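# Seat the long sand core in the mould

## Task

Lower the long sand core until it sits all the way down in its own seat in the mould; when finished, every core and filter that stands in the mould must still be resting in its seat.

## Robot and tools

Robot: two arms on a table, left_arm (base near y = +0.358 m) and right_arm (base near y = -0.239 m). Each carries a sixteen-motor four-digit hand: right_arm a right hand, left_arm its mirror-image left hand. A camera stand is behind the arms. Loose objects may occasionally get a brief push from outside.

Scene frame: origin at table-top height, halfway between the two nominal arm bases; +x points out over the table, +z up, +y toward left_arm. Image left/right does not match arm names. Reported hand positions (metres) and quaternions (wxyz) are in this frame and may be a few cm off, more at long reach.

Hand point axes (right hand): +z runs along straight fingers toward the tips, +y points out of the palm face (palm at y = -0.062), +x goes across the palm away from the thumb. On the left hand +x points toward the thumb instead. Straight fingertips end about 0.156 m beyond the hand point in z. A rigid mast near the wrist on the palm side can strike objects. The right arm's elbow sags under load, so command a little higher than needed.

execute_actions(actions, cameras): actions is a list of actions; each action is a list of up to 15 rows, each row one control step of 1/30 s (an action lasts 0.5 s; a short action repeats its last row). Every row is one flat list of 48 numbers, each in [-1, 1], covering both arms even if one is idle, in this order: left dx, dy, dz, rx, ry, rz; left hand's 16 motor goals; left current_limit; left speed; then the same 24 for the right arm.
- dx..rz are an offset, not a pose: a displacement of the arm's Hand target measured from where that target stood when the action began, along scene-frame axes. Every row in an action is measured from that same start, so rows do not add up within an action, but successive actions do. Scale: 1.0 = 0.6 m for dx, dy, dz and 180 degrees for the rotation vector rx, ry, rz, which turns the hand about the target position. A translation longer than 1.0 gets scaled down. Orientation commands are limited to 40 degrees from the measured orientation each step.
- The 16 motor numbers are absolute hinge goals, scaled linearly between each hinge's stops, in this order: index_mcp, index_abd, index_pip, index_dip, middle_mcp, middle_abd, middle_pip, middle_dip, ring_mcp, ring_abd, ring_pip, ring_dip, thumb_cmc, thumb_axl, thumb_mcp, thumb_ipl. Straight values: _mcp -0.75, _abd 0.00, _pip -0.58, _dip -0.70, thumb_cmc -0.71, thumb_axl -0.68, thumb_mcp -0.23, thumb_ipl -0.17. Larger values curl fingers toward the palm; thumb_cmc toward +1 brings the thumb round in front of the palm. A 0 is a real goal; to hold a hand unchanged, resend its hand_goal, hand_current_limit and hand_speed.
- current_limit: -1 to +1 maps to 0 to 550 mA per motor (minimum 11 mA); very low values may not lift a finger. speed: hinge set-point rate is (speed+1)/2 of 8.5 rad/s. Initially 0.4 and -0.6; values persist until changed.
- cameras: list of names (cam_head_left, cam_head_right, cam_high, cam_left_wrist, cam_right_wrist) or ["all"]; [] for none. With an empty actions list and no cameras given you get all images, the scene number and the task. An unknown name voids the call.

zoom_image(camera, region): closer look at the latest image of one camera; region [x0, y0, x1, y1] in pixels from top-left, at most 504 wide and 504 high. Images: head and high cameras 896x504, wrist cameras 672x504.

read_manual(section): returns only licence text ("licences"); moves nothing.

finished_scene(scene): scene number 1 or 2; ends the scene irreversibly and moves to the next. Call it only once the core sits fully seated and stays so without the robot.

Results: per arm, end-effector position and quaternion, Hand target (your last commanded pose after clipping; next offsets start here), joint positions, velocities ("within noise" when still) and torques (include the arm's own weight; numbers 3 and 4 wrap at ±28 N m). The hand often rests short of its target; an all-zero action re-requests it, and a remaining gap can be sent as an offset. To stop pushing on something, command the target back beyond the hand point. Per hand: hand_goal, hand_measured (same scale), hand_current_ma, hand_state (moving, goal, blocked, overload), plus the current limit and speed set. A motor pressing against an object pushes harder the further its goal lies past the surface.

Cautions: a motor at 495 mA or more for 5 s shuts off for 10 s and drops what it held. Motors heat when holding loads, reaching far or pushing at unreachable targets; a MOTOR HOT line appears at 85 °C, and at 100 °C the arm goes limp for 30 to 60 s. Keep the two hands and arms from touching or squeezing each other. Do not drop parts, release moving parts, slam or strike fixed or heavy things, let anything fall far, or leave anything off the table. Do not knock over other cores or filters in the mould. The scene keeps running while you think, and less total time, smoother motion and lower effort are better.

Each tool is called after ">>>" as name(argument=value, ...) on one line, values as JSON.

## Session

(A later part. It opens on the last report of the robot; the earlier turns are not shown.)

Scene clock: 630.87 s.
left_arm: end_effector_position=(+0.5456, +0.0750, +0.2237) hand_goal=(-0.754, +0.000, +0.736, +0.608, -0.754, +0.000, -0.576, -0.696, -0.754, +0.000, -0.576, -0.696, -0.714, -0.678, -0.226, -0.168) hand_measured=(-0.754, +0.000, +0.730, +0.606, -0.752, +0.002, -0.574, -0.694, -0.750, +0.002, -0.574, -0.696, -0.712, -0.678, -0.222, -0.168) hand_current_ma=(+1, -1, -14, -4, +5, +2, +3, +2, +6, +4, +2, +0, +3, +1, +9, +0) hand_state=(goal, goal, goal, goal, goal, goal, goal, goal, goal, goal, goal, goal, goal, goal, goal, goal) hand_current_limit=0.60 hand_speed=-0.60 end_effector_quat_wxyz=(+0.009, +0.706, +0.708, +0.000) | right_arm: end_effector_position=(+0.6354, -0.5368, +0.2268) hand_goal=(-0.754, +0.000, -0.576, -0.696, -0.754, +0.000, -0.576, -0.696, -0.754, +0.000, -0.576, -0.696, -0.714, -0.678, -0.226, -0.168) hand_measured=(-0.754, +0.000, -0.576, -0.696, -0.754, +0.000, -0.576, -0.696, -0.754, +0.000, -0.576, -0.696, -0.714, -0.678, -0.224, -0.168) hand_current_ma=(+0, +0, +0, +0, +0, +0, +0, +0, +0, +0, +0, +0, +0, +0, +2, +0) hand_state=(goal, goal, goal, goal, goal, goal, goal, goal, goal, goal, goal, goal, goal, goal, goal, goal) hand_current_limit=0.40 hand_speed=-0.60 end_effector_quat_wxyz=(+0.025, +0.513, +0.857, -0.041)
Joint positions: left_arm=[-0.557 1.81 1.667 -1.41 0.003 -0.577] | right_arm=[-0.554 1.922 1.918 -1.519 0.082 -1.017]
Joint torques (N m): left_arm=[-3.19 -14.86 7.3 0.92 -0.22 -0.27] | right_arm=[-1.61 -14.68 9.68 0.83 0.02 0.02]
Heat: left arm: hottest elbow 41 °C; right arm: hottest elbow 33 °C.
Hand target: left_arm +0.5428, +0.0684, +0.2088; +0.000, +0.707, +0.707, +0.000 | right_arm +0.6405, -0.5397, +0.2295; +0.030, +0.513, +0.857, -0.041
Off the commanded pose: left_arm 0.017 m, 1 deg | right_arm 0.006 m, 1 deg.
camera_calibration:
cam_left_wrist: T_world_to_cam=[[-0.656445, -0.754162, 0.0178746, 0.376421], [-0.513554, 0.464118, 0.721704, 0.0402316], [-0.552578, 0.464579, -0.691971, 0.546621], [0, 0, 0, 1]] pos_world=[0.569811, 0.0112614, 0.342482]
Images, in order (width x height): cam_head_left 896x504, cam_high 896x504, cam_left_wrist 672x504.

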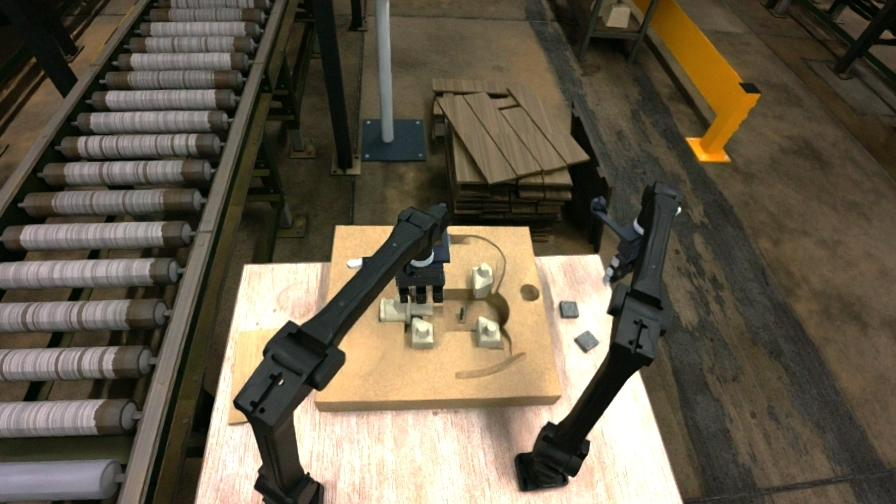

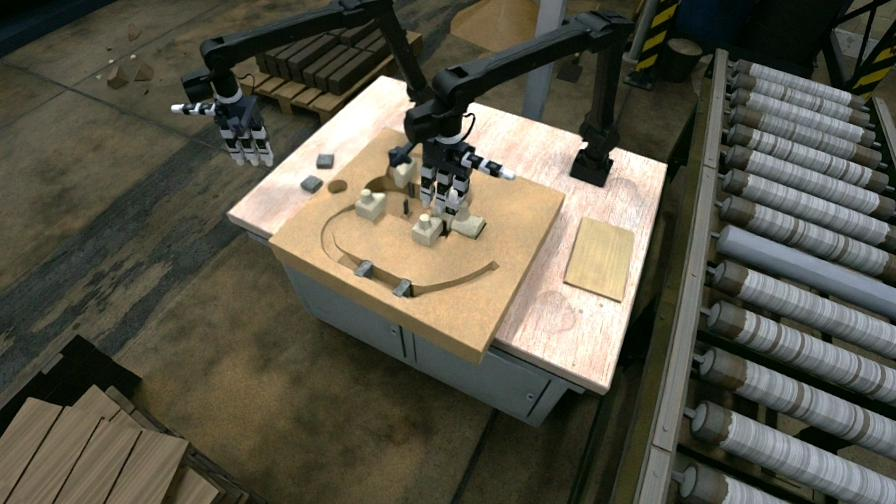

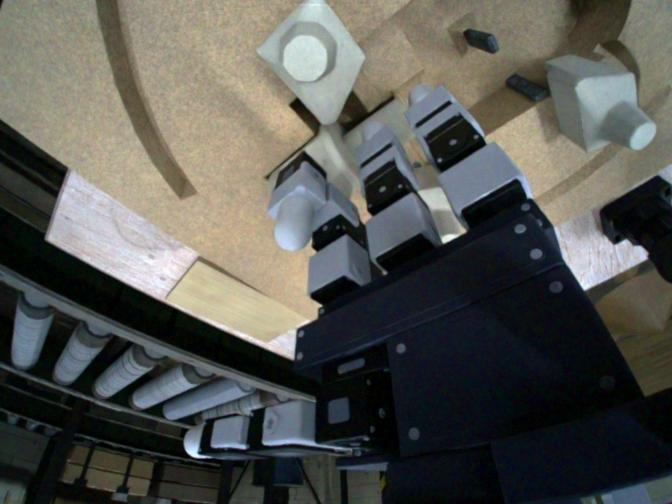

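>>> execute_actions(actions=[[[-0.01,0,-0.015,0,0,0,-0.754,0,0.737,0.609,-0.754,0,-0.576,-0.696,-0.754,0,-0.576,-0.696,-0.714,-0.678,-0.226,-0.168,0.6,-0.6,0,0,0,0,0,0,-0.754,0,-0.576,-0.696,-0.754,0,-0.576,-0.696,-0.754,0,-0.576,-0.696,-0.714,-0.678,-0.226,-0.168,0.4,-0.6]]], cameras=["cam_high","cam_head_left"])

>>> zoom_image(camera="cam_high", region=[420, 180, 490, 250])

Scene clock: 635.23 s.
left_arm: end_effector_position=(+0.5466, +0.0750, +0.2221) hand_goal=(-0.754, +0.000, +0.736, +0.608, -0.754, +0.000, -0.576, -0.696, -0.754, +0.000, -0.576, -0.696, -0.714, -0.678, -0.226, -0.168) hand_measured=(-0.754, +0.000, +0.730, +0.606, -0.760, -0.008, -0.582, -0.702, -0.750, +0.002, -0.574, -0.696, -0.712, -0.678, -0.222, -0.168) hand_current_ma=(+1, -1, -14, -4, -13, -12, -10, -10, +6, +4, +2, +0, +3, +1, +9, +0) hand_state=(goal, goal, goal, goal, goal, goal, goal, goal, goal, goal, goal, goal, goal, goal, goal, goal) hand_current_limit=0.60 hand_speed=-0.60 end_effector_quat_wxyz=(+0.016, +0.705, +0.709, +0.003) | right_arm: end_effector_position=(+0.6354, -0.5368, +0.2268) hand_goal=(-0.754, +0.000, -0.576, -0.696, -0.754, +0.000, -0.576, -0.696, -0.754, +0.000, -0.576, -0.696, -0.714, -0.678, -0.226, -0.168) hand_measured=(-0.754, +0.000, -0.576, -0.696, -0.754, +0.000, -0.576, -0.696, -0.754, +0.000, -0.576, -0.696, -0.714, -0.678, -0.224, -0.168) hand_current_ma=(+0, +0, +0, +0, +0, +0, +0, +0, +0, +0, +0, +0, +0, +0, +2, +0) hand_state=(goal, goal, goal, goal, goal, goal, goal, goal, goal, goal, goal, goal, goal, goal, goal, goal) hand_current_limit=0.40 hand_speed=-0.60 end_effector_quat_wxyz=(+0.025, +0.513, +0.857, -0.041)
Joint positions: left_arm=[-0.558 1.805 1.652 -1.387 0 -0.582] | right_arm=[-0.554 1.922 1.918 -1.519 0.082 -1.017]
Joint torques (N m): left_arm=[-3.9 -14.97 5.71 1.03 -0.12 -0.21] | right_arm=[-1.38 -14.33 9.66 0.73 0 0.01]
Heat: left arm: hottest elbow 40 °C; right arm: hottest elbow 33 °C.
Hand target: left_arm +0.5369, +0.0684, +0.1996; +0.000, +0.707, +0.707, +0.000 | right_arm +0.6405, -0.5397, +0.2295; +0.030, +0.513, +0.857, -0.041
Off the commanded pose: left_arm 0.025 m, 2 deg | right_arm 0.006 m, 1 deg.
Images, in order (width x height): cam_head_left 896x504, cam_high 896x504.

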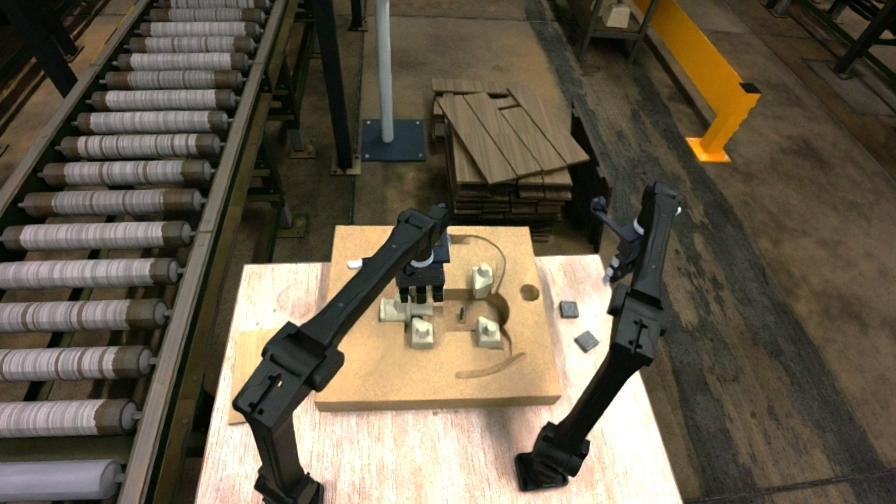

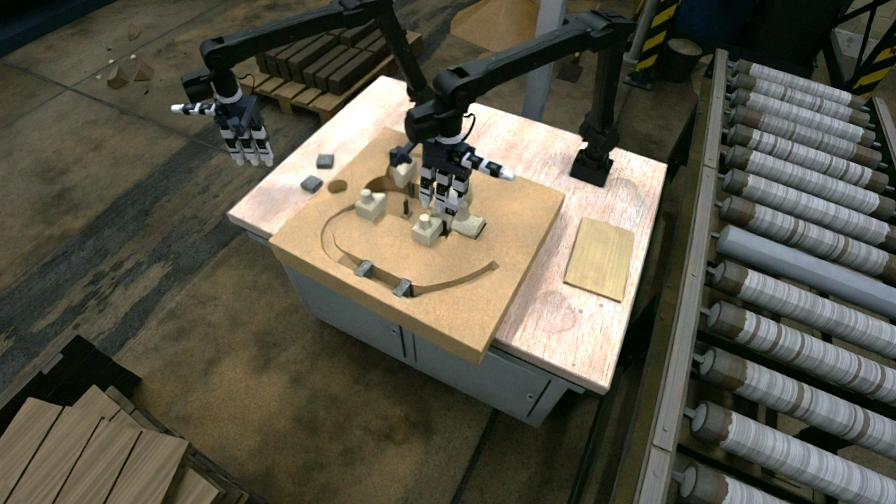

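Scaled by 7.200 from the camera's 896x504 image, which has a finer 1280x720 frame.

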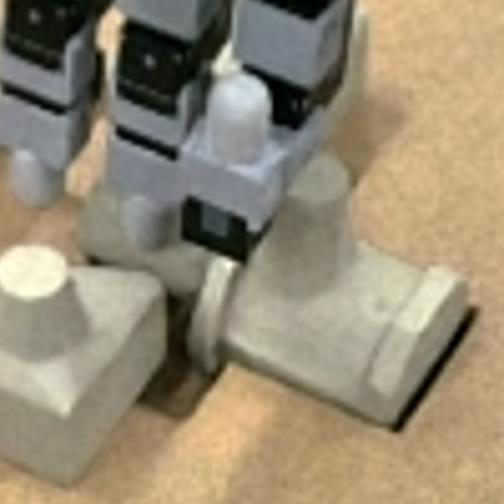

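>>> execute_actions(actions=[[[-0.0,-0.025,0.055,0,0,0,-0.754,0,0.737,0.609,-0.754,0,-0.576,-0.696,-0.754,0,-0.576,-0.696,-0.714,-0.678,-0.226,-0.168,0.6,-0.6,0,0,0,0,0,0,-0.754,0,-0.576,-0.696,-0.754,0,-0.576,-0.696,-0.754,0,-0.576,-0.696,-0.714,-0.678,-0.226,-0.168,0.4,-0.6]],[[0,-0.015,-0.03,0,0,0,-0.754,0,0.737,0.609,-0.754,0,-0.576,-0.696,-0.754,0,-0.576,-0.696,-0.714,-0.678,-0.226,-0.168,0.6,-0.6,0,0,0,0,0,0,-0.754,0,-0.576,-0.696,-0.754,0,-0.576,-0.696,-0.754,0,-0.576,-0.696,-0.714,-0.678,-0.226,-0.168,0.4,-0.6]],[[0,0,-0.027,0,0,0,-0.754,0,0.737,0.609,-0.754,0,-0.576,-0.696,-0.754,0,-0.576,-0.696,-0.714,-0.678,-0.226,-0.168,0.6,-0.6,0,0,0,0,0,0,-0.754,0,-0.576,-0.696,-0.754,0,-0.576,-0.696,-0.754,0,-0.576,-0.696,-0.714,-0.678,-0.226,-0.168,0.4,-0.6]]], cameras=["cam_high","cam_head_left"])

>>> zoom_image(camera="cam_high", region=[420, 180, 490, 250])

>>> zoom_image(camera="cam_head_left", region=[370, 270, 440, 340])

Scene clock: 645.80 s.
left_arm: end_effector_position=(+0.5376, +0.0662, +0.2256) hand_goal=(-0.754, +0.000, +0.736, +0.608, -0.754, +0.000, -0.576, -0.696, -0.754, +0.000, -0.576, -0.696, -0.714, -0.678, -0.226, -0.168) hand_measured=(-0.754, +0.000, +0.730, +0.606, -0.746, -0.052, -0.572, -0.694, -0.750, +0.002, -0.574, -0.696, -0.712, -0.678, -0.222, -0.168) hand_current_ma=(+1, -1, -14, -4, +20, -145, +6, +3, +6, +4, +2, +0, +3, +1, +9, +0) hand_state=(goal, goal, goal, goal, goal, blocked, goal, goal, goal, goal, goal, goal, goal, goal, goal, goal) hand_current_limit=0.60 hand_speed=-0.60 end_effector_quat_wxyz=(+0.008, +0.701, +0.713, +0.009) | right_arm: end_effector_position=(+0.6354, -0.5368, +0.2268) hand_goal=(-0.754, +0.000, -0.576, -0.696, -0.754, +0.000, -0.576, -0.696, -0.754, +0.000, -0.576, -0.696, -0.714, -0.678, -0.226, -0.168) hand_measured=(-0.754, +0.000, -0.576, -0.696, -0.754, +0.000, -0.576, -0.696, -0.754, +0.000, -0.576, -0.696, -0.714, -0.678, -0.224, -0.168) hand_current_ma=(+0, +0, +0, +0, +0, +0, +0, +0, +0, +0, +0, +0, +0, +0, +2, +0) hand_state=(goal, goal, goal, goal, goal, goal, goal, goal, goal, goal, goal, goal, goal, goal, goal, goal) hand_current_limit=0.40 hand_speed=-0.60 end_effector_quat_wxyz=(+0.025, +0.513, +0.857, -0.041)
Joint positions: left_arm=[-0.585 1.807 1.664 -1.409 -0.015 -0.62] | right_arm=[-0.554 1.922 1.918 -1.519 0.082 -1.017]
Joint torques (N m): left_arm=[-4.13 -12.16 8.25 1.5 0.46 -0.24] | right_arm=[-2.08 -14.27 9.46 0.77 0.01 -0.01]
Heat: left arm: hottest elbow 39 °C; right arm: hottest elbow 33 °C.
Hand target: left_arm +0.5370, +0.0446, +0.1984; +0.000, +0.707, +0.707, +0.000 | right_arm +0.6405, -0.5397, +0.2295; +0.030, +0.513, +0.857, -0.041
Off the commanded pose: left_arm 0.035 m, 2 deg | right_arm 0.006 m, 1 deg.
Images, in order (width x height): cam_head_left 896x504, cam_high 896x504.

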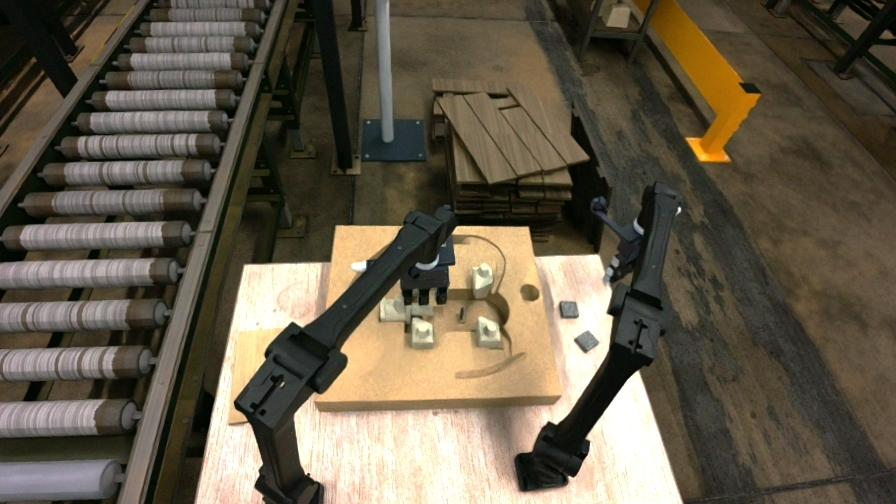

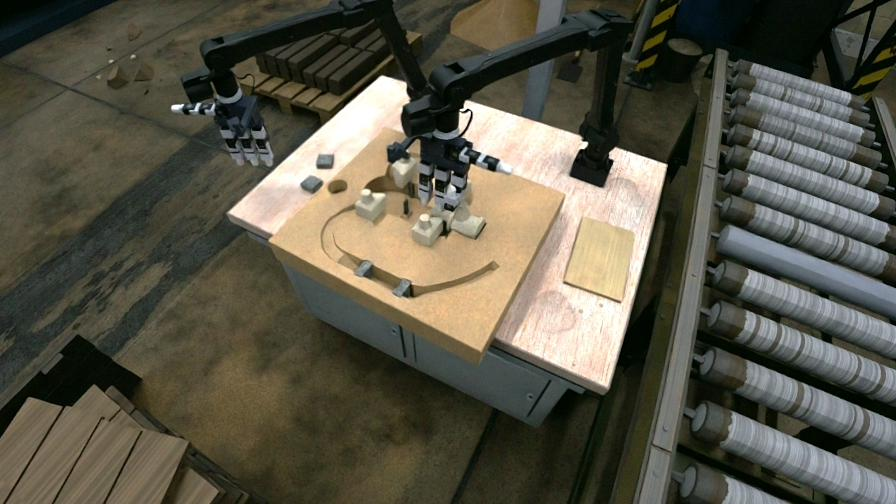

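Scaled by 7.200 from the camera's 896x504 image, which has a finer 1280x720 frame.

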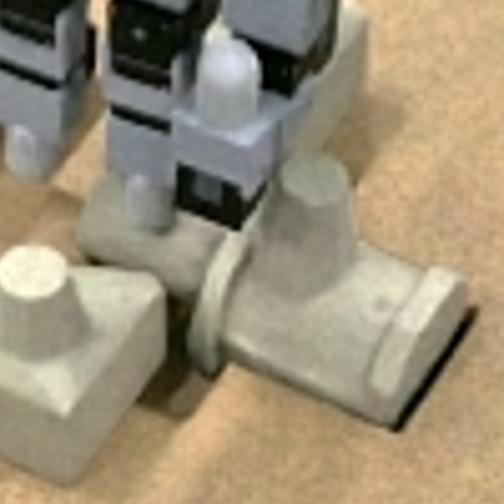

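Scaled by 7.200 from the camera's 896x504 image, which has a finer 1280x720 frame.

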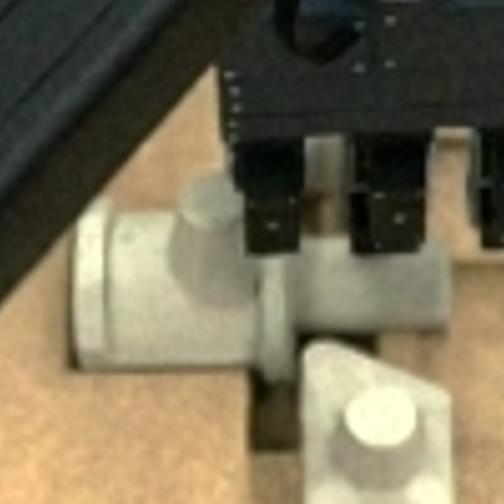

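>>> execute_actions(actions=[[[0,0.03,0.09,0,0,0,-0.754,0,0.737,0.609,-0.754,0,-0.576,-0.696,-0.754,0,-0.576,-0.696,-0.714,-0.678,-0.226,-0.168,0.6,-0.6,0,0,0,0,0,0,-0.754,0,-0.576,-0.696,-0.754,0,-0.576,-0.696,-0.754,0,-0.576,-0.696,-0.714,-0.678,-0.226,-0.168,0.4,-0.6]],[[0,0,0.095,0,0,0,-0.754,0,0.737,0.609,-0.754,0,-0.576,-0.696,-0.754,0,-0.576,-0.696,-0.714,-0.678,-0.226,-0.168,0.6,-0.6,0,0,0,0,0,0,-0.754,0,-0.576,-0.696,-0.754,0,-0.576,-0.696,-0.754,0,-0.576,-0.696,-0.714,-0.678,-0.226,-0.168,0.4,-0.6]],[[0,0.1,0,0,0,0,-0.754,0,0.737,0.609,-0.754,0,-0.576,-0.696,-0.754,0,-0.576,-0.696,-0.714,-0.678,-0.226,-0.168,0.6,-0.6,0,0,0,0,0,0,-0.754,0,-0.576,-0.696,-0.754,0,-0.576,-0.696,-0.754,0,-0.576,-0.696,-0.714,-0.678,-0.226,-0.168,0.4,-0.6]],[[0.01,0.085,-0.04,0,0,0,-0.754,0,0.737,0.609,-0.754,0,-0.576,-0.696,-0.754,0,-0.576,-0.696,-0.714,-0.678,-0.226,-0.168,0.6,-0.6,0,0,0,0,0,0,-0.754,0,-0.576,-0.696,-0.754,0,-0.576,-0.696,-0.754,0,-0.576,-0.696,-0.714,-0.678,-0.226,-0.168,0.4,-0.6]]], cameras=["cam_high","cam_head_left","cam_left_wrist"])

>>> zoom_image(camera="cam_left_wrist", region=[290, 0, 450, 160])

>>> zoom_image(camera="cam_high", region=[420, 180, 490, 250])

Scene clock: 660.33 s.
left_arm: end_effector_position=(+0.5435, +0.1702, +0.2754) hand_goal=(-0.754, +0.000, +0.736, +0.608, -0.754, +0.000, -0.576, -0.696, -0.754, +0.000, -0.576, -0.696, -0.714, -0.678, -0.226, -0.168) hand_measured=(-0.754, +0.000, +0.730, +0.606, -0.750, -0.002, -0.574, -0.694, -0.756, +0.004, -0.578, -0.698, -0.712, -0.678, -0.222, -0.168) hand_current_ma=(+1, -1, -13, -4, +6, -2, +4, +5, -2, +5, -4, -4, +2, +1, +10, +0) hand_state=(goal, goal, goal, goal, goal, goal, goal, goal, goal, goal, goal, goal, goal, goal, goal, goal) hand_current_limit=0.60 hand_speed=-0.60 end_effector_quat_wxyz=(-0.012, +0.705, +0.709, -0.004) | right_arm: end_effector_position=(+0.6354, -0.5368, +0.2268) hand_goal=(-0.754, +0.000, -0.576, -0.696, -0.754, +0.000, -0.576, -0.696, -0.754, +0.000, -0.576, -0.696, -0.714, -0.678, -0.226, -0.168) hand_measured=(-0.754, +0.000, -0.576, -0.696, -0.754, +0.000, -0.576, -0.696, -0.754, +0.000, -0.576, -0.696, -0.714, -0.678, -0.224, -0.168) hand_current_ma=(+0, +0, +0, +0, +0, +0, +0, +0, +0, +0, +0, +0, +0, +0, +2, +0) hand_state=(goal, goal, goal, goal, goal, goal, goal, goal, goal, goal, goal, goal, goal, goal, goal, goal) hand_current_limit=0.40 hand_speed=-0.60 end_effector_quat_wxyz=(+0.025, +0.513, +0.857, -0.041)
Joint positions: left_arm=[-0.405 1.698 1.657 -1.556 -0.001 -0.428] | right_arm=[-0.554 1.922 1.918 -1.519 0.082 -1.017]
Joint torques (N m): left_arm=[-1.9 -16.56 7.39 0.88 -0.11 -0.05] | right_arm=[-2.02 -14.15 9.47 0.7 -0.03 0.02]
Heat: left arm: hottest elbow 39 °C; right arm: hottest elbow 33 °C.
Hand target: left_arm +0.5430, +0.1736, +0.2854; +0.000, +0.707, +0.707, +0.000 | right_arm +0.6405, -0.5397, +0.2295; +0.030, +0.513, +0.857, -0.041
Off the commanded pose: left_arm 0.011 m, 2 deg | right_arm 0.006 m, 1 deg.
camera_calibration:
cam_left_wrist: T_world_to_cam=[[-0.652786, -0.757153, 0.0242864, 0.442735], [-0.488355, 0.445115, 0.750588, -0.0607744], [-0.57912, 0.478113, -0.660324, 0.540473], [0, 0, 0, 1]] pos_world=[0.572331, 0.103863, 0.391752]
Images, in order (width x height): cam_head_left 896x504, cam_high 896x504, cam_left_wrist 672x504.

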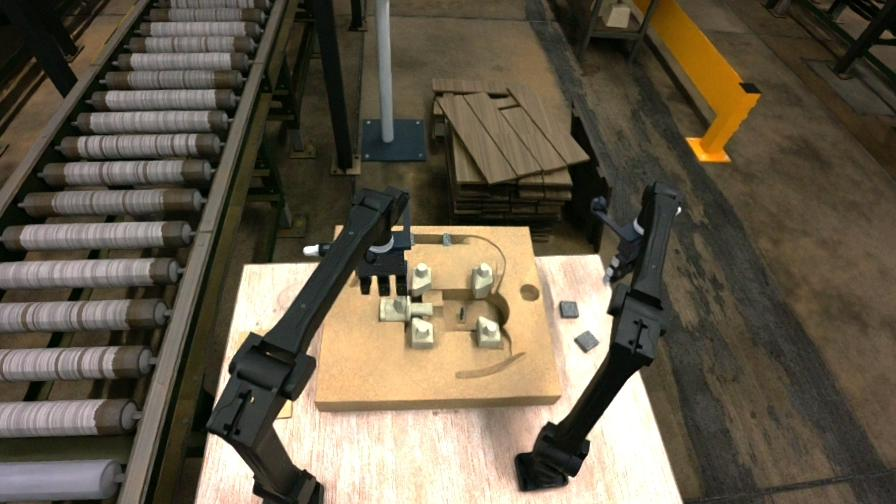

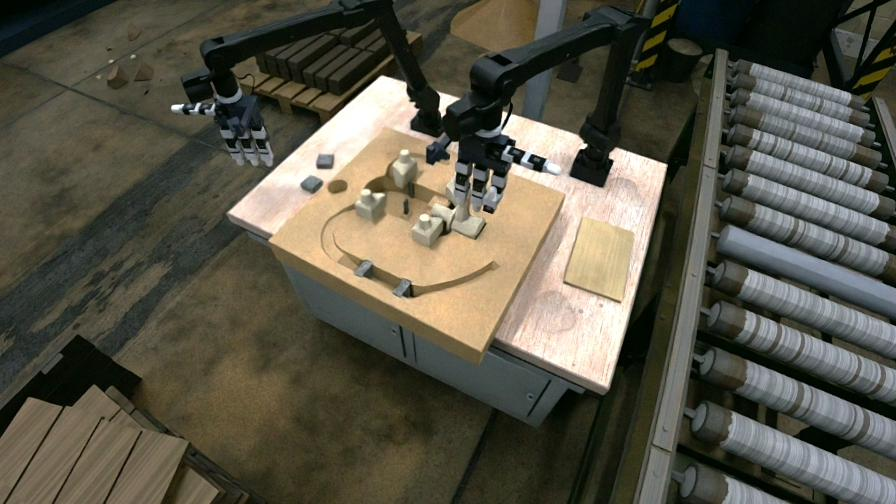

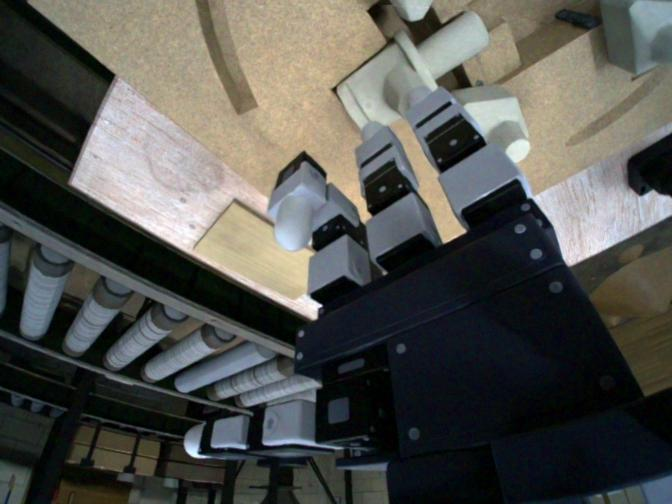

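Scaled by 3.150 from the camera's 672x504 image, which has a finer 960x720 frame.

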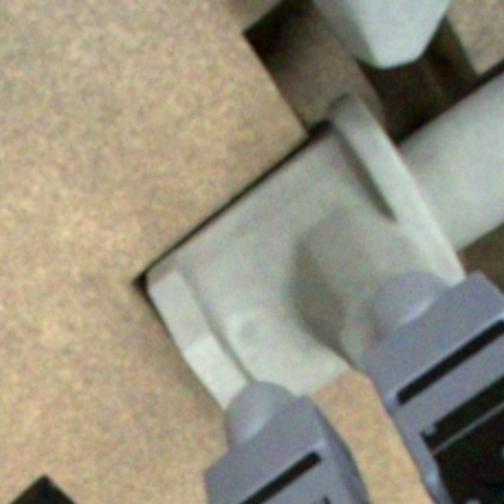

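Scaled by 7.200 from the camera's 896x504 image, which has a finer 1280x720 frame.

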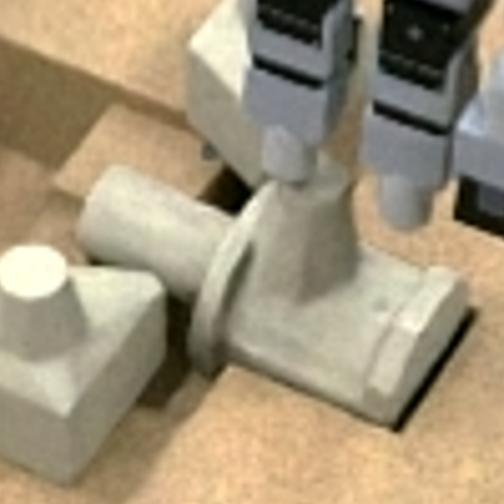

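>>> execute_actions(actions=[[[0,0.005,0.03,0,0,0,-0.754,0,0.737,0.609,-0.754,0,-0.576,-0.696,-0.754,0,0.2,0.0,-0.714,-0.678,-0.226,-0.168,0.6,-0.5,0,0,0,0,0,0,-0.754,0,-0.576,-0.696,-0.754,0,-0.576,-0.696,-0.754,0,-0.576,-0.696,-0.714,-0.678,-0.226,-0.168,0.4,-0.6]],[[0,0,-0.04,0,0,0,-0.754,0,0.737,0.609,-0.754,0,-0.576,-0.696,-0.754,0,0.737,0.609,-0.714,-0.678,-0.226,-0.168,0.6,-0.5,0,0,0,0,0,0,-0.754,0,-0.576,-0.696,-0.754,0,-0.576,-0.696,-0.754,0,-0.576,-0.696,-0.714,-0.678,-0.226,-0.168,0.4,-0.6]],[[0,0,-0.04,0,0,0,-0.754,0,0.737,0.609,-0.754,0,-0.576,-0.696,-0.754,0,0.737,0.609,-0.714,-0.678,-0.226,-0.168,0.6,-0.6,0,0,0,0,0,0,-0.754,0,-0.576,-0.696,-0.754,0,-0.576,-0.696,-0.754,0,-0.576,-0.696,-0.714,-0.678,-0.226,-0.168,0.4,-0.6]]], cameras=["cam_high","cam_left_wrist"])

>>> zoom_image(camera="cam_left_wrist", region=[290, 0, 450, 160])

>>> zoom_image(camera="cam_high", region=[420, 180, 490, 250])

Scene clock: 671.67 s.
left_arm: end_effector_position=(+0.5410, +0.1708, +0.2503) hand_goal=(-0.754, +0.000, +0.736, +0.608, -0.754, +0.000, -0.576, -0.696, -0.754, +0.000, +0.736, +0.608, -0.714, -0.678, -0.226, -0.168) hand_measured=(-0.754, +0.000, +0.730, +0.606, -0.750, -0.002, -0.574, -0.694, -0.756, +0.004, +0.730, +0.606, -0.712, -0.678, -0.222, -0.168) hand_current_ma=(+1, -1, -13, -4, +6, -2, +4, +5, -2, +5, -14, -4, +2, +1, +10, +0) hand_state=(goal, goal, goal, goal, goal, goal, goal, goal, goal, goal, goal, goal, goal, goal, goal, goal) hand_current_limit=0.60 hand_speed=-0.60 end_effector_quat_wxyz=(-0.008, +0.707, +0.707, -0.003) | right_arm: end_effector_position=(+0.6354, -0.5368, +0.2268) hand_goal=(-0.754, +0.000, -0.576, -0.696, -0.754, +0.000, -0.576, -0.696, -0.754, +0.000, -0.576, -0.696, -0.714, -0.678, -0.226, -0.168) hand_measured=(-0.754, +0.000, -0.576, -0.696, -0.754, +0.000, -0.576, -0.696, -0.754, +0.000, -0.576, -0.696, -0.714, -0.678, -0.224, -0.168) hand_current_ma=(+0, +0, +0, +0, +0, +0, +0, +0, +0, +0, +0, +0, +0, +0, +2, +0) hand_state=(goal, goal, goal, goal, goal, goal, goal, goal, goal, goal, goal, goal, goal, goal, goal, goal) hand_current_limit=0.40 hand_speed=-0.60 end_effector_quat_wxyz=(+0.025, +0.513, +0.857, -0.041)
Joint positions: left_arm=[-0.405 1.69 1.58 -1.478 -0.001 -0.422] | right_arm=[-0.554 1.922 1.918 -1.519 0.082 -1.017]
Joint torques (N m): left_arm=[-1.61 -15.74 7.5 0.94 -0.11 -0.05] | right_arm=[-1.61 -13.92 9.59 0.72 0.01 0.01]
Heat: left arm: hottest elbow 39 °C; right arm: hottest elbow 33 °C.
Hand target: left_arm +0.5428, +0.1765, +0.2555; +0.000, +0.707, +0.707, +0.000 | right_arm +0.6405, -0.5397, +0.2295; +0.030, +0.513, +0.857, -0.041
Off the commanded pose: left_arm 0.008 m, 1 deg | right_arm 0.006 m, 1 deg.
camera_calibration:
cam_left_wrist: T_world_to_cam=[[-0.657573, -0.753069, 0.0220017, 0.444646], [-0.491284, 0.450759, 0.745289, -0.0415663], [-0.571172, 0.479273, -0.666378, 0.519195], [0, 0, 0, 1]] pos_world=[0.568516, 0.10475, 0.367176]
Images, in order (width x height): cam_high 896x504, cam_left_wrist 672x504.

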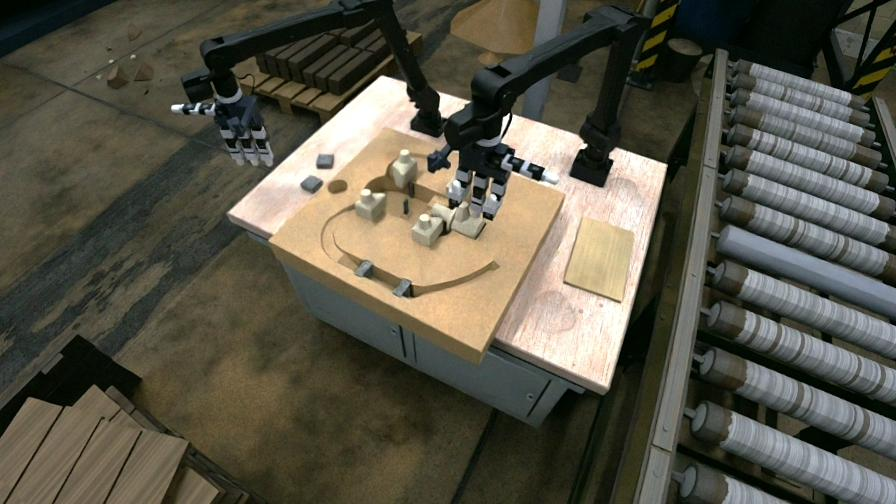

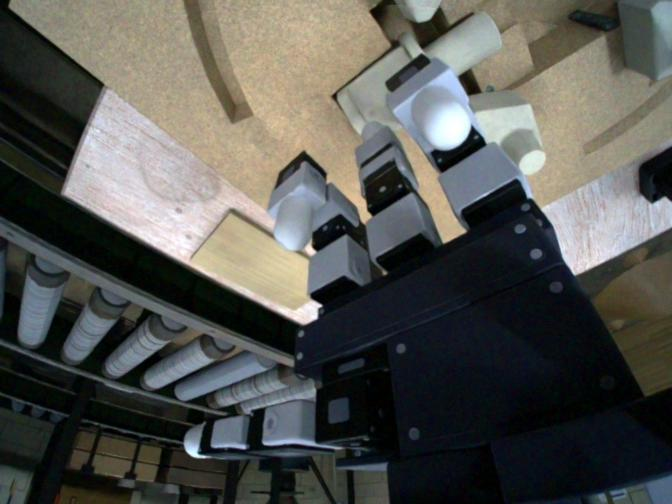

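Scaled by 3.150 from the camera's 672x504 image, which has a finer 960x720 frame.

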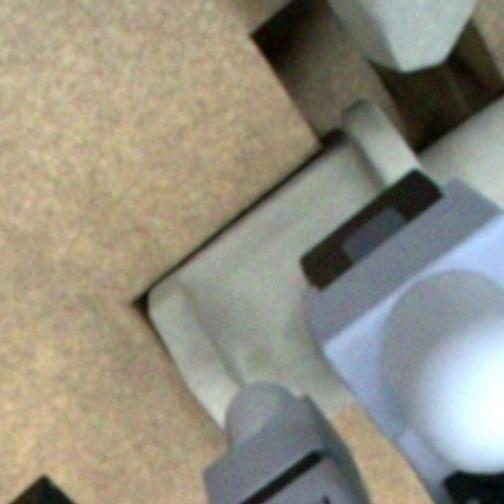

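Scaled by 7.200 from the camera's 896x504 image, which has a finer 1280x720 frame.

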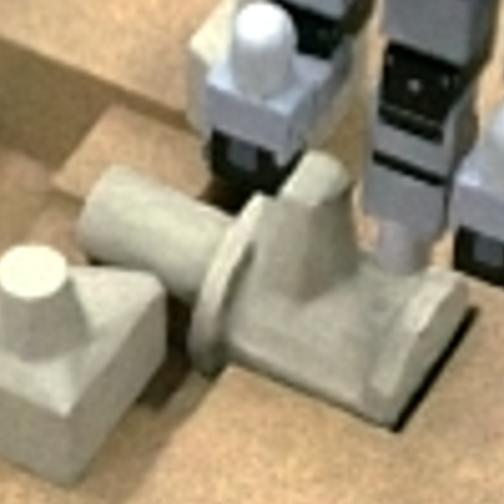

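>>> execute_actions(actions=[[[0,0.012,-0.02,0,0,0,-0.754,0,0.737,0.609,-0.754,0,-0.576,-0.696,-0.754,0,0.737,0.609,-0.714,-0.678,-0.226,-0.168,0.6,-0.6,0,0,0,0,0,0,-0.754,0,-0.576,-0.696,-0.754,0,-0.576,-0.696,-0.754,0,-0.576,-0.696,-0.714,-0.678,-0.226,-0.168,0.4,-0.6]],[[0,0,-0.02,0,0,0,-0.754,0,0.737,0.609,-0.754,0,-0.576,-0.696,-0.754,0,0.737,0.609,-0.714,-0.678,-0.226,-0.168,0.6,-0.6,0,0,0,0,0,0,-0.754,0,-0.576,-0.696,-0.754,0,-0.576,-0.696,-0.754,0,-0.576,-0.696,-0.714,-0.678,-0.226,-0.168,0.4,-0.6]]], cameras=["cam_high","cam_left_wrist"])

>>> zoom_image(camera="cam_high", region=[420, 180, 490, 250])

Scene clock: 678.07 s.
left_arm: end_effector_position=(+0.5426, +0.1759, +0.2356) hand_goal=(-0.754, +0.000, +0.736, +0.608, -0.754, +0.000, -0.576, -0.696, -0.754, +0.000, +0.736, +0.608, -0.714, -0.678, -0.226, -0.168) hand_measured=(-0.754, +0.000, +0.730, +0.606, -0.758, -0.004, -0.578, -0.696, -0.756, +0.004, +0.730, +0.606, -0.712, -0.678, -0.222, -0.168) hand_current_ma=(+1, -1, -13, -4, -8, -7, -3, +0, -2, +5, -14, -4, +2, +1, +10, +0) hand_state=(goal, goal, goal, goal, goal, goal, goal, goal, goal, goal, goal, goal, goal, goal, goal, goal) hand_current_limit=0.60 hand_speed=-0.60 end_effector_quat_wxyz=(-0.001, +0.708, +0.706, +0.000) | right_arm: end_effector_position=(+0.6354, -0.5368, +0.2268) hand_goal=(-0.754, +0.000, -0.576, -0.696, -0.754, +0.000, -0.576, -0.696, -0.754, +0.000, -0.576, -0.696, -0.714, -0.678, -0.226, -0.168) hand_measured=(-0.754, +0.000, -0.576, -0.696, -0.754, +0.000, -0.576, -0.696, -0.754, +0.000, -0.576, -0.696, -0.714, -0.678, -0.224, -0.168) hand_current_ma=(+0, +0, +0, +0, +0, +0, +0, +0, +0, +0, +0, +0, +0, +0, +2, +0) hand_state=(goal, goal, goal, goal, goal, goal, goal, goal, goal, goal, goal, goal, goal, goal, goal, goal) hand_current_limit=0.40 hand_speed=-0.60 end_effector_quat_wxyz=(+0.025, +0.513, +0.857, -0.041)
Joint positions: left_arm=[-0.394 1.684 1.53 -1.419 -0.001 -0.41] | right_arm=[-0.554 1.922 1.918 -1.519 0.082 -1.017]
Joint torques (N m): left_arm=[-1.79 -14.74 6.57 1.1 -0.1 -0.07] | right_arm=[-2.08 -14.62 9.59 0.8 -0.02 0.02]
Heat: left arm: hottest elbow 38 °C; right arm: hottest elbow 33 °C.
Hand target: left_arm +0.5428, +0.1837, +0.2314; +0.000, +0.707, +0.707, +0.000 | right_arm +0.6405, -0.5397, +0.2295; +0.030, +0.513, +0.857, -0.041
Off the commanded pose: left_arm 0.009 m, 0 deg | right_arm 0.006 m, 1 deg.
camera_calibration:
cam_left_wrist: T_world_to_cam=[[-0.659337, -0.751645, 0.0174647, 0.45163], [-0.500953, 0.456517, 0.735281, -0.0254885], [-0.560643, 0.476049, -0.677537, 0.505312], [0, 0, 0, 1]] pos_world=[0.568307, 0.110547, 0.353221]
Images, in order (width x height): cam_high 896x504, cam_left_wrist 672x504.

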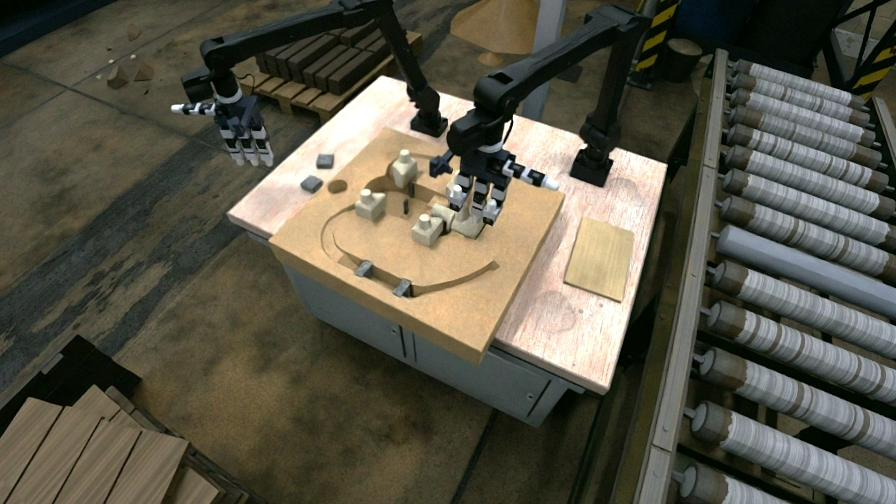

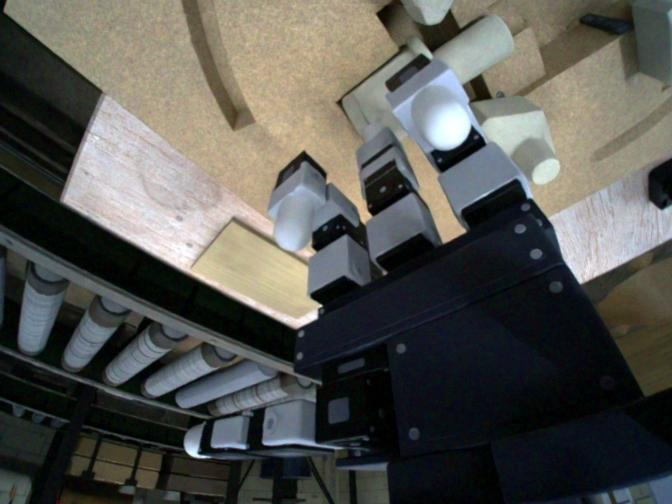

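Scaled by 7.200 from the camera's 896x504 image, which has a finer 1280x720 frame.

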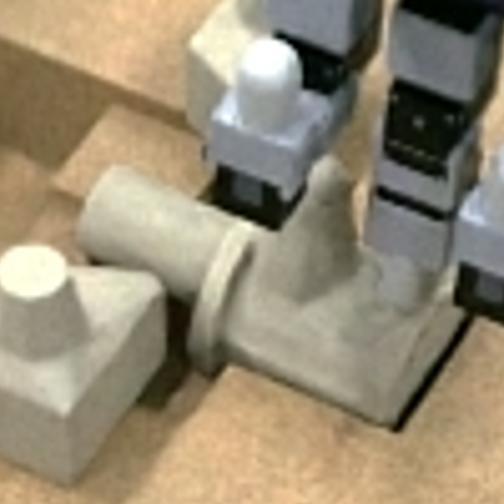

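>>> execute_actions(actions=[[[0,0,-0.03,0,0,0,-0.754,0,0.737,0.609,-0.754,0,-0.576,-0.696,-0.754,0,0.737,0.609,-0.714,-0.678,-0.226,-0.168,0.6,-0.6,0,0,0,0,0,0,-0.754,0,-0.576,-0.696,-0.754,0,-0.576,-0.696,-0.754,0,-0.576,-0.696,-0.714,-0.678,-0.226,-0.168,0.4,-0.6]],[[0,0,-0.03,0,0,0,-0.754,0,0.737,0.609,-0.754,0,-0.576,-0.696,-0.754,0,0.737,0.609,-0.714,-0.678,-0.226,-0.168,0.6,-0.6,0,0,0,0,0,0,-0.754,0,-0.576,-0.696,-0.754,0,-0.576,-0.696,-0.754,0,-0.576,-0.696,-0.714,-0.678,-0.226,-0.168,0.4,-0.6]]], cameras=["cam_high","cam_left_wrist","cam_head_left"])

>>> zoom_image(camera="cam_high", region=[420, 180, 490, 250])

>>> zoom_image(camera="cam_head_left", region=[370, 270, 440, 340])

Scene clock: 686.83 s.
left_arm: end_effector_position=(+0.5442, +0.1767, +0.2374) hand_goal=(-0.754, +0.000, +0.736, +0.608, -0.754, +0.000, -0.576, -0.696, -0.754, +0.000, +0.736, +0.608, -0.714, -0.678, -0.226, -0.168) hand_measured=(-0.754, +0.000, +0.730, +0.606, -0.790, -0.020, -0.598, -0.710, -0.756, +0.004, +0.730, +0.606, -0.712, -0.678, -0.222, -0.168) hand_current_ma=(+1, -1, -13, -4, -117, -45, -57, -33, -2, +5, -14, -4, +2, +1, +10, +0) hand_state=(goal, goal, goal, goal, blocked, blocked, blocked, goal, goal, goal, goal, goal, goal, goal, goal, goal) hand_current_limit=0.60 hand_speed=-0.60 end_effector_quat_wxyz=(+0.028, +0.707, +0.707, +0.011) | right_arm: end_effector_position=(+0.6354, -0.5368, +0.2268) hand_goal=(-0.754, +0.000, -0.576, -0.696, -0.754, +0.000, -0.576, -0.696, -0.754, +0.000, -0.576, -0.696, -0.714, -0.678, -0.226, -0.168) hand_measured=(-0.754, +0.000, -0.576, -0.696, -0.754, +0.000, -0.576, -0.696, -0.754, +0.000, -0.576, -0.696, -0.714, -0.678, -0.224, -0.168) hand_current_ma=(+0, +0, +0, +0, +0, +0, +0, +0, +0, +0, +0, +0, +0, +0, +2, +0) hand_state=(goal, goal, goal, goal, goal, goal, goal, goal, goal, goal, goal, goal, goal, goal, goal, goal) hand_current_limit=0.40 hand_speed=-0.60 end_effector_quat_wxyz=(+0.025, +0.513, +0.857, -0.041)
Joint positions: left_arm=[-0.392 1.649 1.478 -1.34 -0.001 -0.41] | right_arm=[-0.554 1.922 1.918 -1.519 0.082 -1.017]
Joint torques (N m): left_arm=[-1.67 -10.46 4.97 1.54 -0.06 -0.04] | right_arm=[-1.38 -14.15 9.57 0.84 -0.02 0]
Heat: left arm: hottest elbow 37 °C; right arm: hottest elbow 33 °C.
Hand target: left_arm +0.5429, +0.1838, +0.1955; +0.000, +0.707, +0.707, +0.000 | right_arm +0.6405, -0.5397, +0.2295; +0.030, +0.513, +0.857, -0.041
Off the commanded pose: left_arm 0.042 m, 3 deg | right_arm 0.006 m, 1 deg.
camera_calibration:
cam_left_wrist: T_world_to_cam=[[-0.658072, -0.752954, -0.00126204, 0.457171], [-0.542483, 0.472959, 0.694278, 0.00305197], [-0.522163, 0.457569, -0.719706, 0.499427], [0, 0, 0, 1]] pos_world=[0.563289, 0.114263, 0.357899]
Images, in order (width x height): cam_head_left 896x504, cam_high 896x504, cam_left_wrist 672x504.

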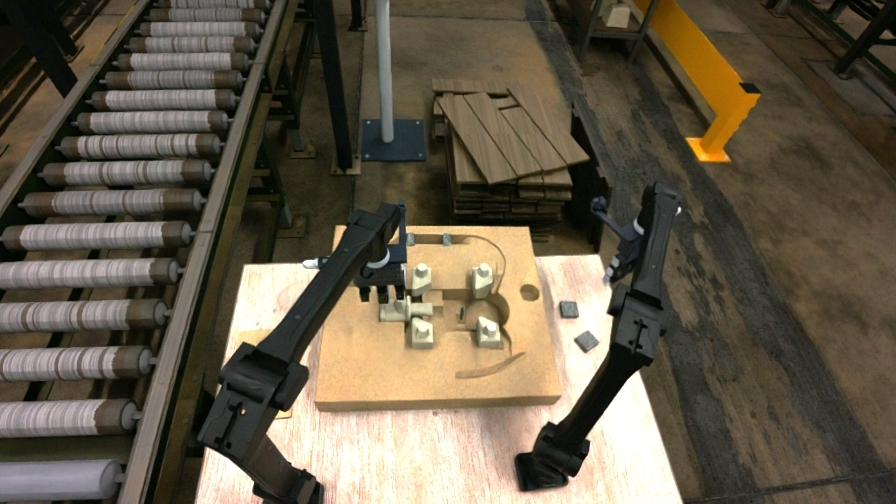

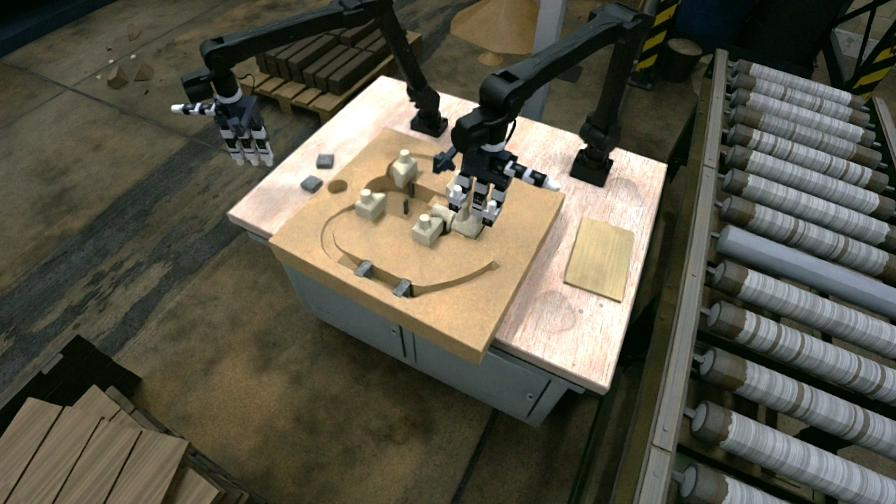

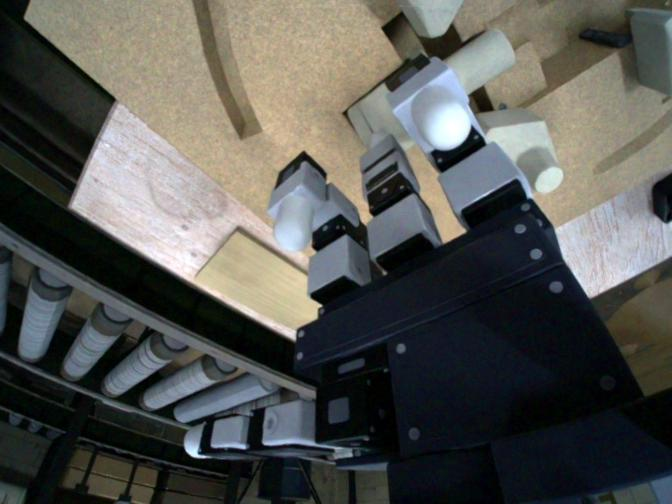

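Scaled by 7.200 from the camera's 896x504 image, which has a finer 1280x720 frame.

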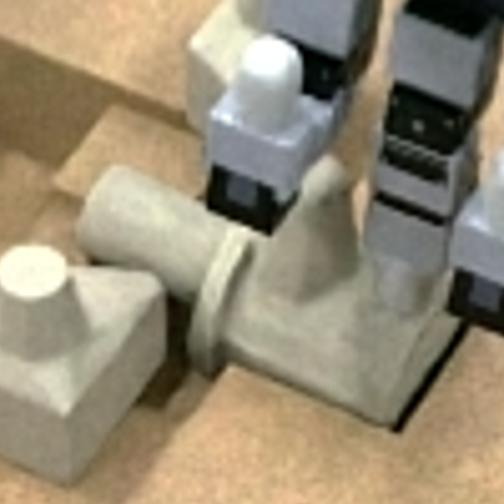

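Scaled by 7.200 from the camera's 896x504 image, which has a finer 1280x720 frame.

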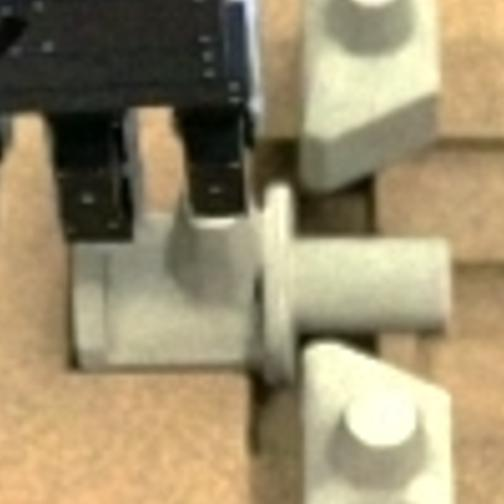

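>>> execute_actions(actions=[[[0,0,0.13,0,0,0,-0.754,0,0.737,0.609,-0.754,0,-0.576,-0.696,-0.754,0,0.737,0.609,-0.714,-0.678,-0.226,-0.168,0.4,-0.6,0,0,0.1,0.0273,0.0411,-0.1171,-0.754,0,-0.576,-0.696,-0.754,0,-0.576,-0.696,-0.754,0,-0.576,-0.696,-0.714,-0.678,-0.226,-0.168,0.4,-0.6]],[[0,0.08,0.1,0,0,0,-0.754,0,0.737,0.609,-0.754,0,-0.576,-0.696,-0.754,0,0.737,0.609,-0.714,-0.678,-0.226,-0.168,0.4,-0.6,0,0.05,0.05,0.0273,0.0411,-0.1171,-0.754,0,-0.576,-0.696,-0.754,0,-0.576,-0.696,-0.754,0,-0.576,-0.696,-0.714,-0.678,-0.226,-0.168,0.4,-0.6]],[[0,0.05,0,0,0,0,-0.754,0,0.737,0.609,-0.754,0,-0.576,-0.696,-0.754,0,0.737,0.609,-0.714,-0.678,-0.226,-0.168,0.4,-0.6,-0.03,0.15,0,0.0273,0.0411,-0.1171,-0.754,0,-0.576,-0.696,-0.754,0,-0.576,-0.696,-0.754,0,-0.576,-0.696,-0.714,-0.678,-0.226,-0.168,0.4,-0.6]],[[0,0,0,0,0,0,-0.754,0,0.737,0.609,-0.754,0,-0.576,-0.696,-0.754,0,0.737,0.609,-0.714,-0.678,-0.226,-0.168,0.4,-0.6,-0.03,0.15,0,0.0273,0.0411,-0.1171,-0.754,0,-0.576,-0.696,-0.754,0,-0.576,-0.696,-0.754,0,-0.576,-0.696,-0.714,-0.678,-0.226,-0.168,0.4,-0.6]],[[0,0,0,0,0,0,-0.754,0,0.737,0.609,-0.754,0,-0.576,-0.696,-0.754,0,0.737,0.609,-0.714,-0.678,-0.226,-0.168,0.4,-0.6,-0.03,0.15,0,0.0273,0.0411,-0.1171,-0.754,0,-0.576,-0.696,-0.754,0,-0.576,-0.696,-0.754,0,-0.576,-0.696,-0.714,-0.678,-0.226,-0.168,0.4,-0.6]]], cameras=["cam_high","cam_right_wrist","cam_head_left"])

Scene clock: 725.60 s.
left_arm: end_effector_position=(+0.5384, +0.2598, +0.3041) hand_goal=(-0.754, +0.000, +0.736, +0.608, -0.754, +0.000, -0.576, -0.696, -0.754, +0.000, +0.736, +0.608, -0.714, -0.678, -0.226, -0.168) hand_measured=(-0.754, +0.000, +0.730, +0.606, -0.754, +0.002, -0.578, -0.698, -0.756, +0.004, +0.730, +0.606, -0.712, -0.678, -0.222, -0.168) hand_current_ma=(+0, -1, -13, -4, +0, +1, -3, -5, -2, +4, -14, -4, +2, +1, +10, +0) hand_state=(goal, goal, goal, goal, goal, goal, goal, goal, goal, goal, goal, goal, goal, goal, goal, goal) hand_current_limit=0.40 hand_speed=-0.60 end_effector_quat_wxyz=(-0.024, +0.706, +0.708, -0.011) | right_arm: end_effector_position=(+0.5750, -0.2336, +0.3130) hand_goal=(-0.754, +0.000, -0.576, -0.696, -0.754, +0.000, -0.576, -0.696, -0.754, +0.000, -0.576, -0.696, -0.714, -0.678, -0.226, -0.168) hand_measured=(-0.750, +0.000, -0.576, -0.696, -0.750, +0.000, -0.576, -0.696, -0.750, +0.000, -0.576, -0.696, -0.712, -0.678, -0.222, -0.168) hand_current_ma=(+4, +0, +0, +0, +5, +0, +0, +0, +4, +0, +0, +0, +2, +0, +4, +0) hand_state=(goal, goal, goal, goal, goal, goal, goal, goal, goal, goal, goal, goal, goal, goal, goal, goal) hand_current_limit=0.40 hand_speed=-0.60 end_effector_quat_wxyz=(-0.314, +0.944, +0.068, +0.070)
Joint positions: left_arm=[-0.238 1.621 1.641 -1.643 -0.004 -0.259] | right_arm=[-0.085 1.756 1.951 -1.693 -0.653 1.398]
Joint torques (N m): left_arm=[-1.79 -15.21 10.74 0.1 0.01 -0.05] | right_arm=[-1.9 -10.81 11.55 0.36 -0.95 0.13]
Heat: left arm: hottest elbow 35 °C; right arm: hottest elbow 34 °C.
Hand target: left_arm +0.5428, +0.2618, +0.3335; +0.000, +0.707, +0.707, +0.000 | right_arm +0.5865, -0.2397, +0.3196; -0.341, +0.936, +0.082, -0.030
Off the commanded pose: left_arm 0.030 m, 3 deg | right_arm 0.015 m, 12 deg.
joint sent to its limit (right arm) — joint 4 (wrist pitch), lower limit. The joint targets are off in orientation, not in position.
camera_calibration:
cam_right_wrist: T_world_to_cam=[[-0.679106, -0.53871, -0.498605, 0.459206], [-0.560191, -0.0585901, 0.826289, 0.000830889], [-0.474343, 0.840452, -0.261991, 0.672095], [0, 0, 0, 1]] pos_world=[0.631118, -0.317436, 0.404359]
Images, in order (width x height): cam_head_left 896x504, cam_high 896x504, cam_right_wrist 672x504.

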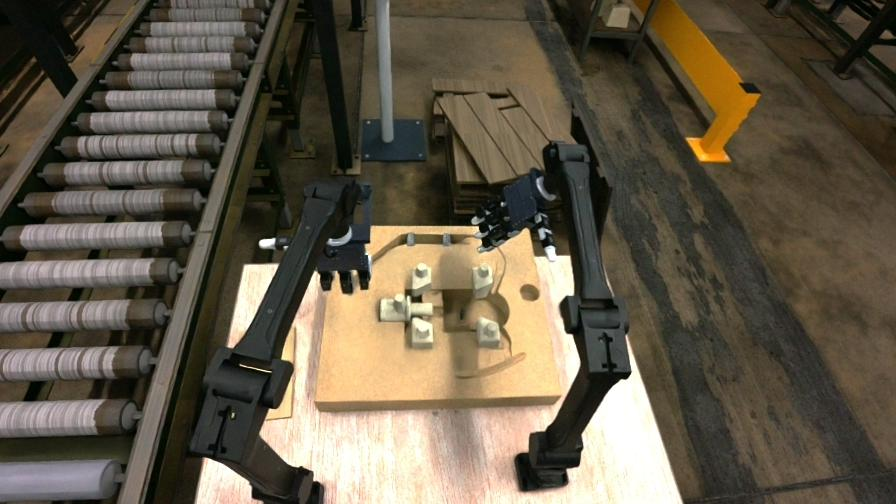

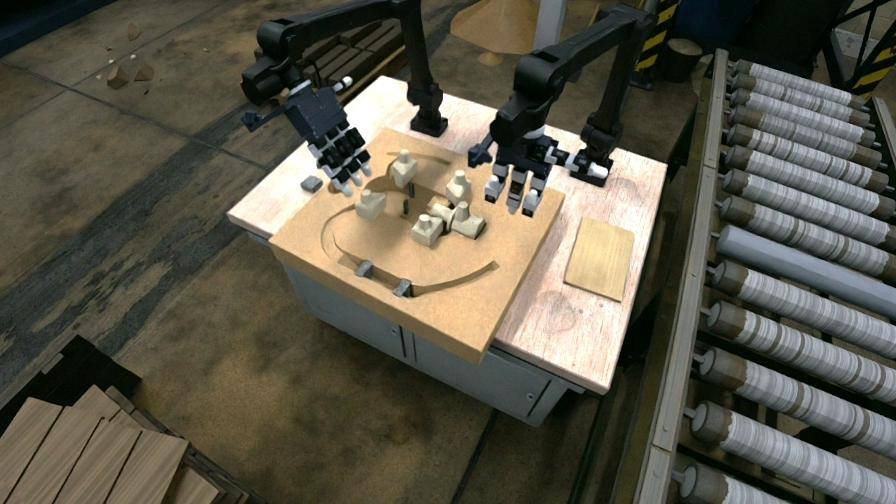

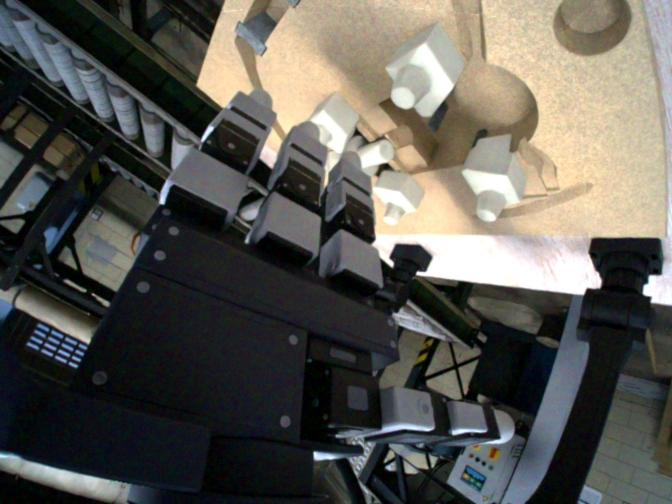

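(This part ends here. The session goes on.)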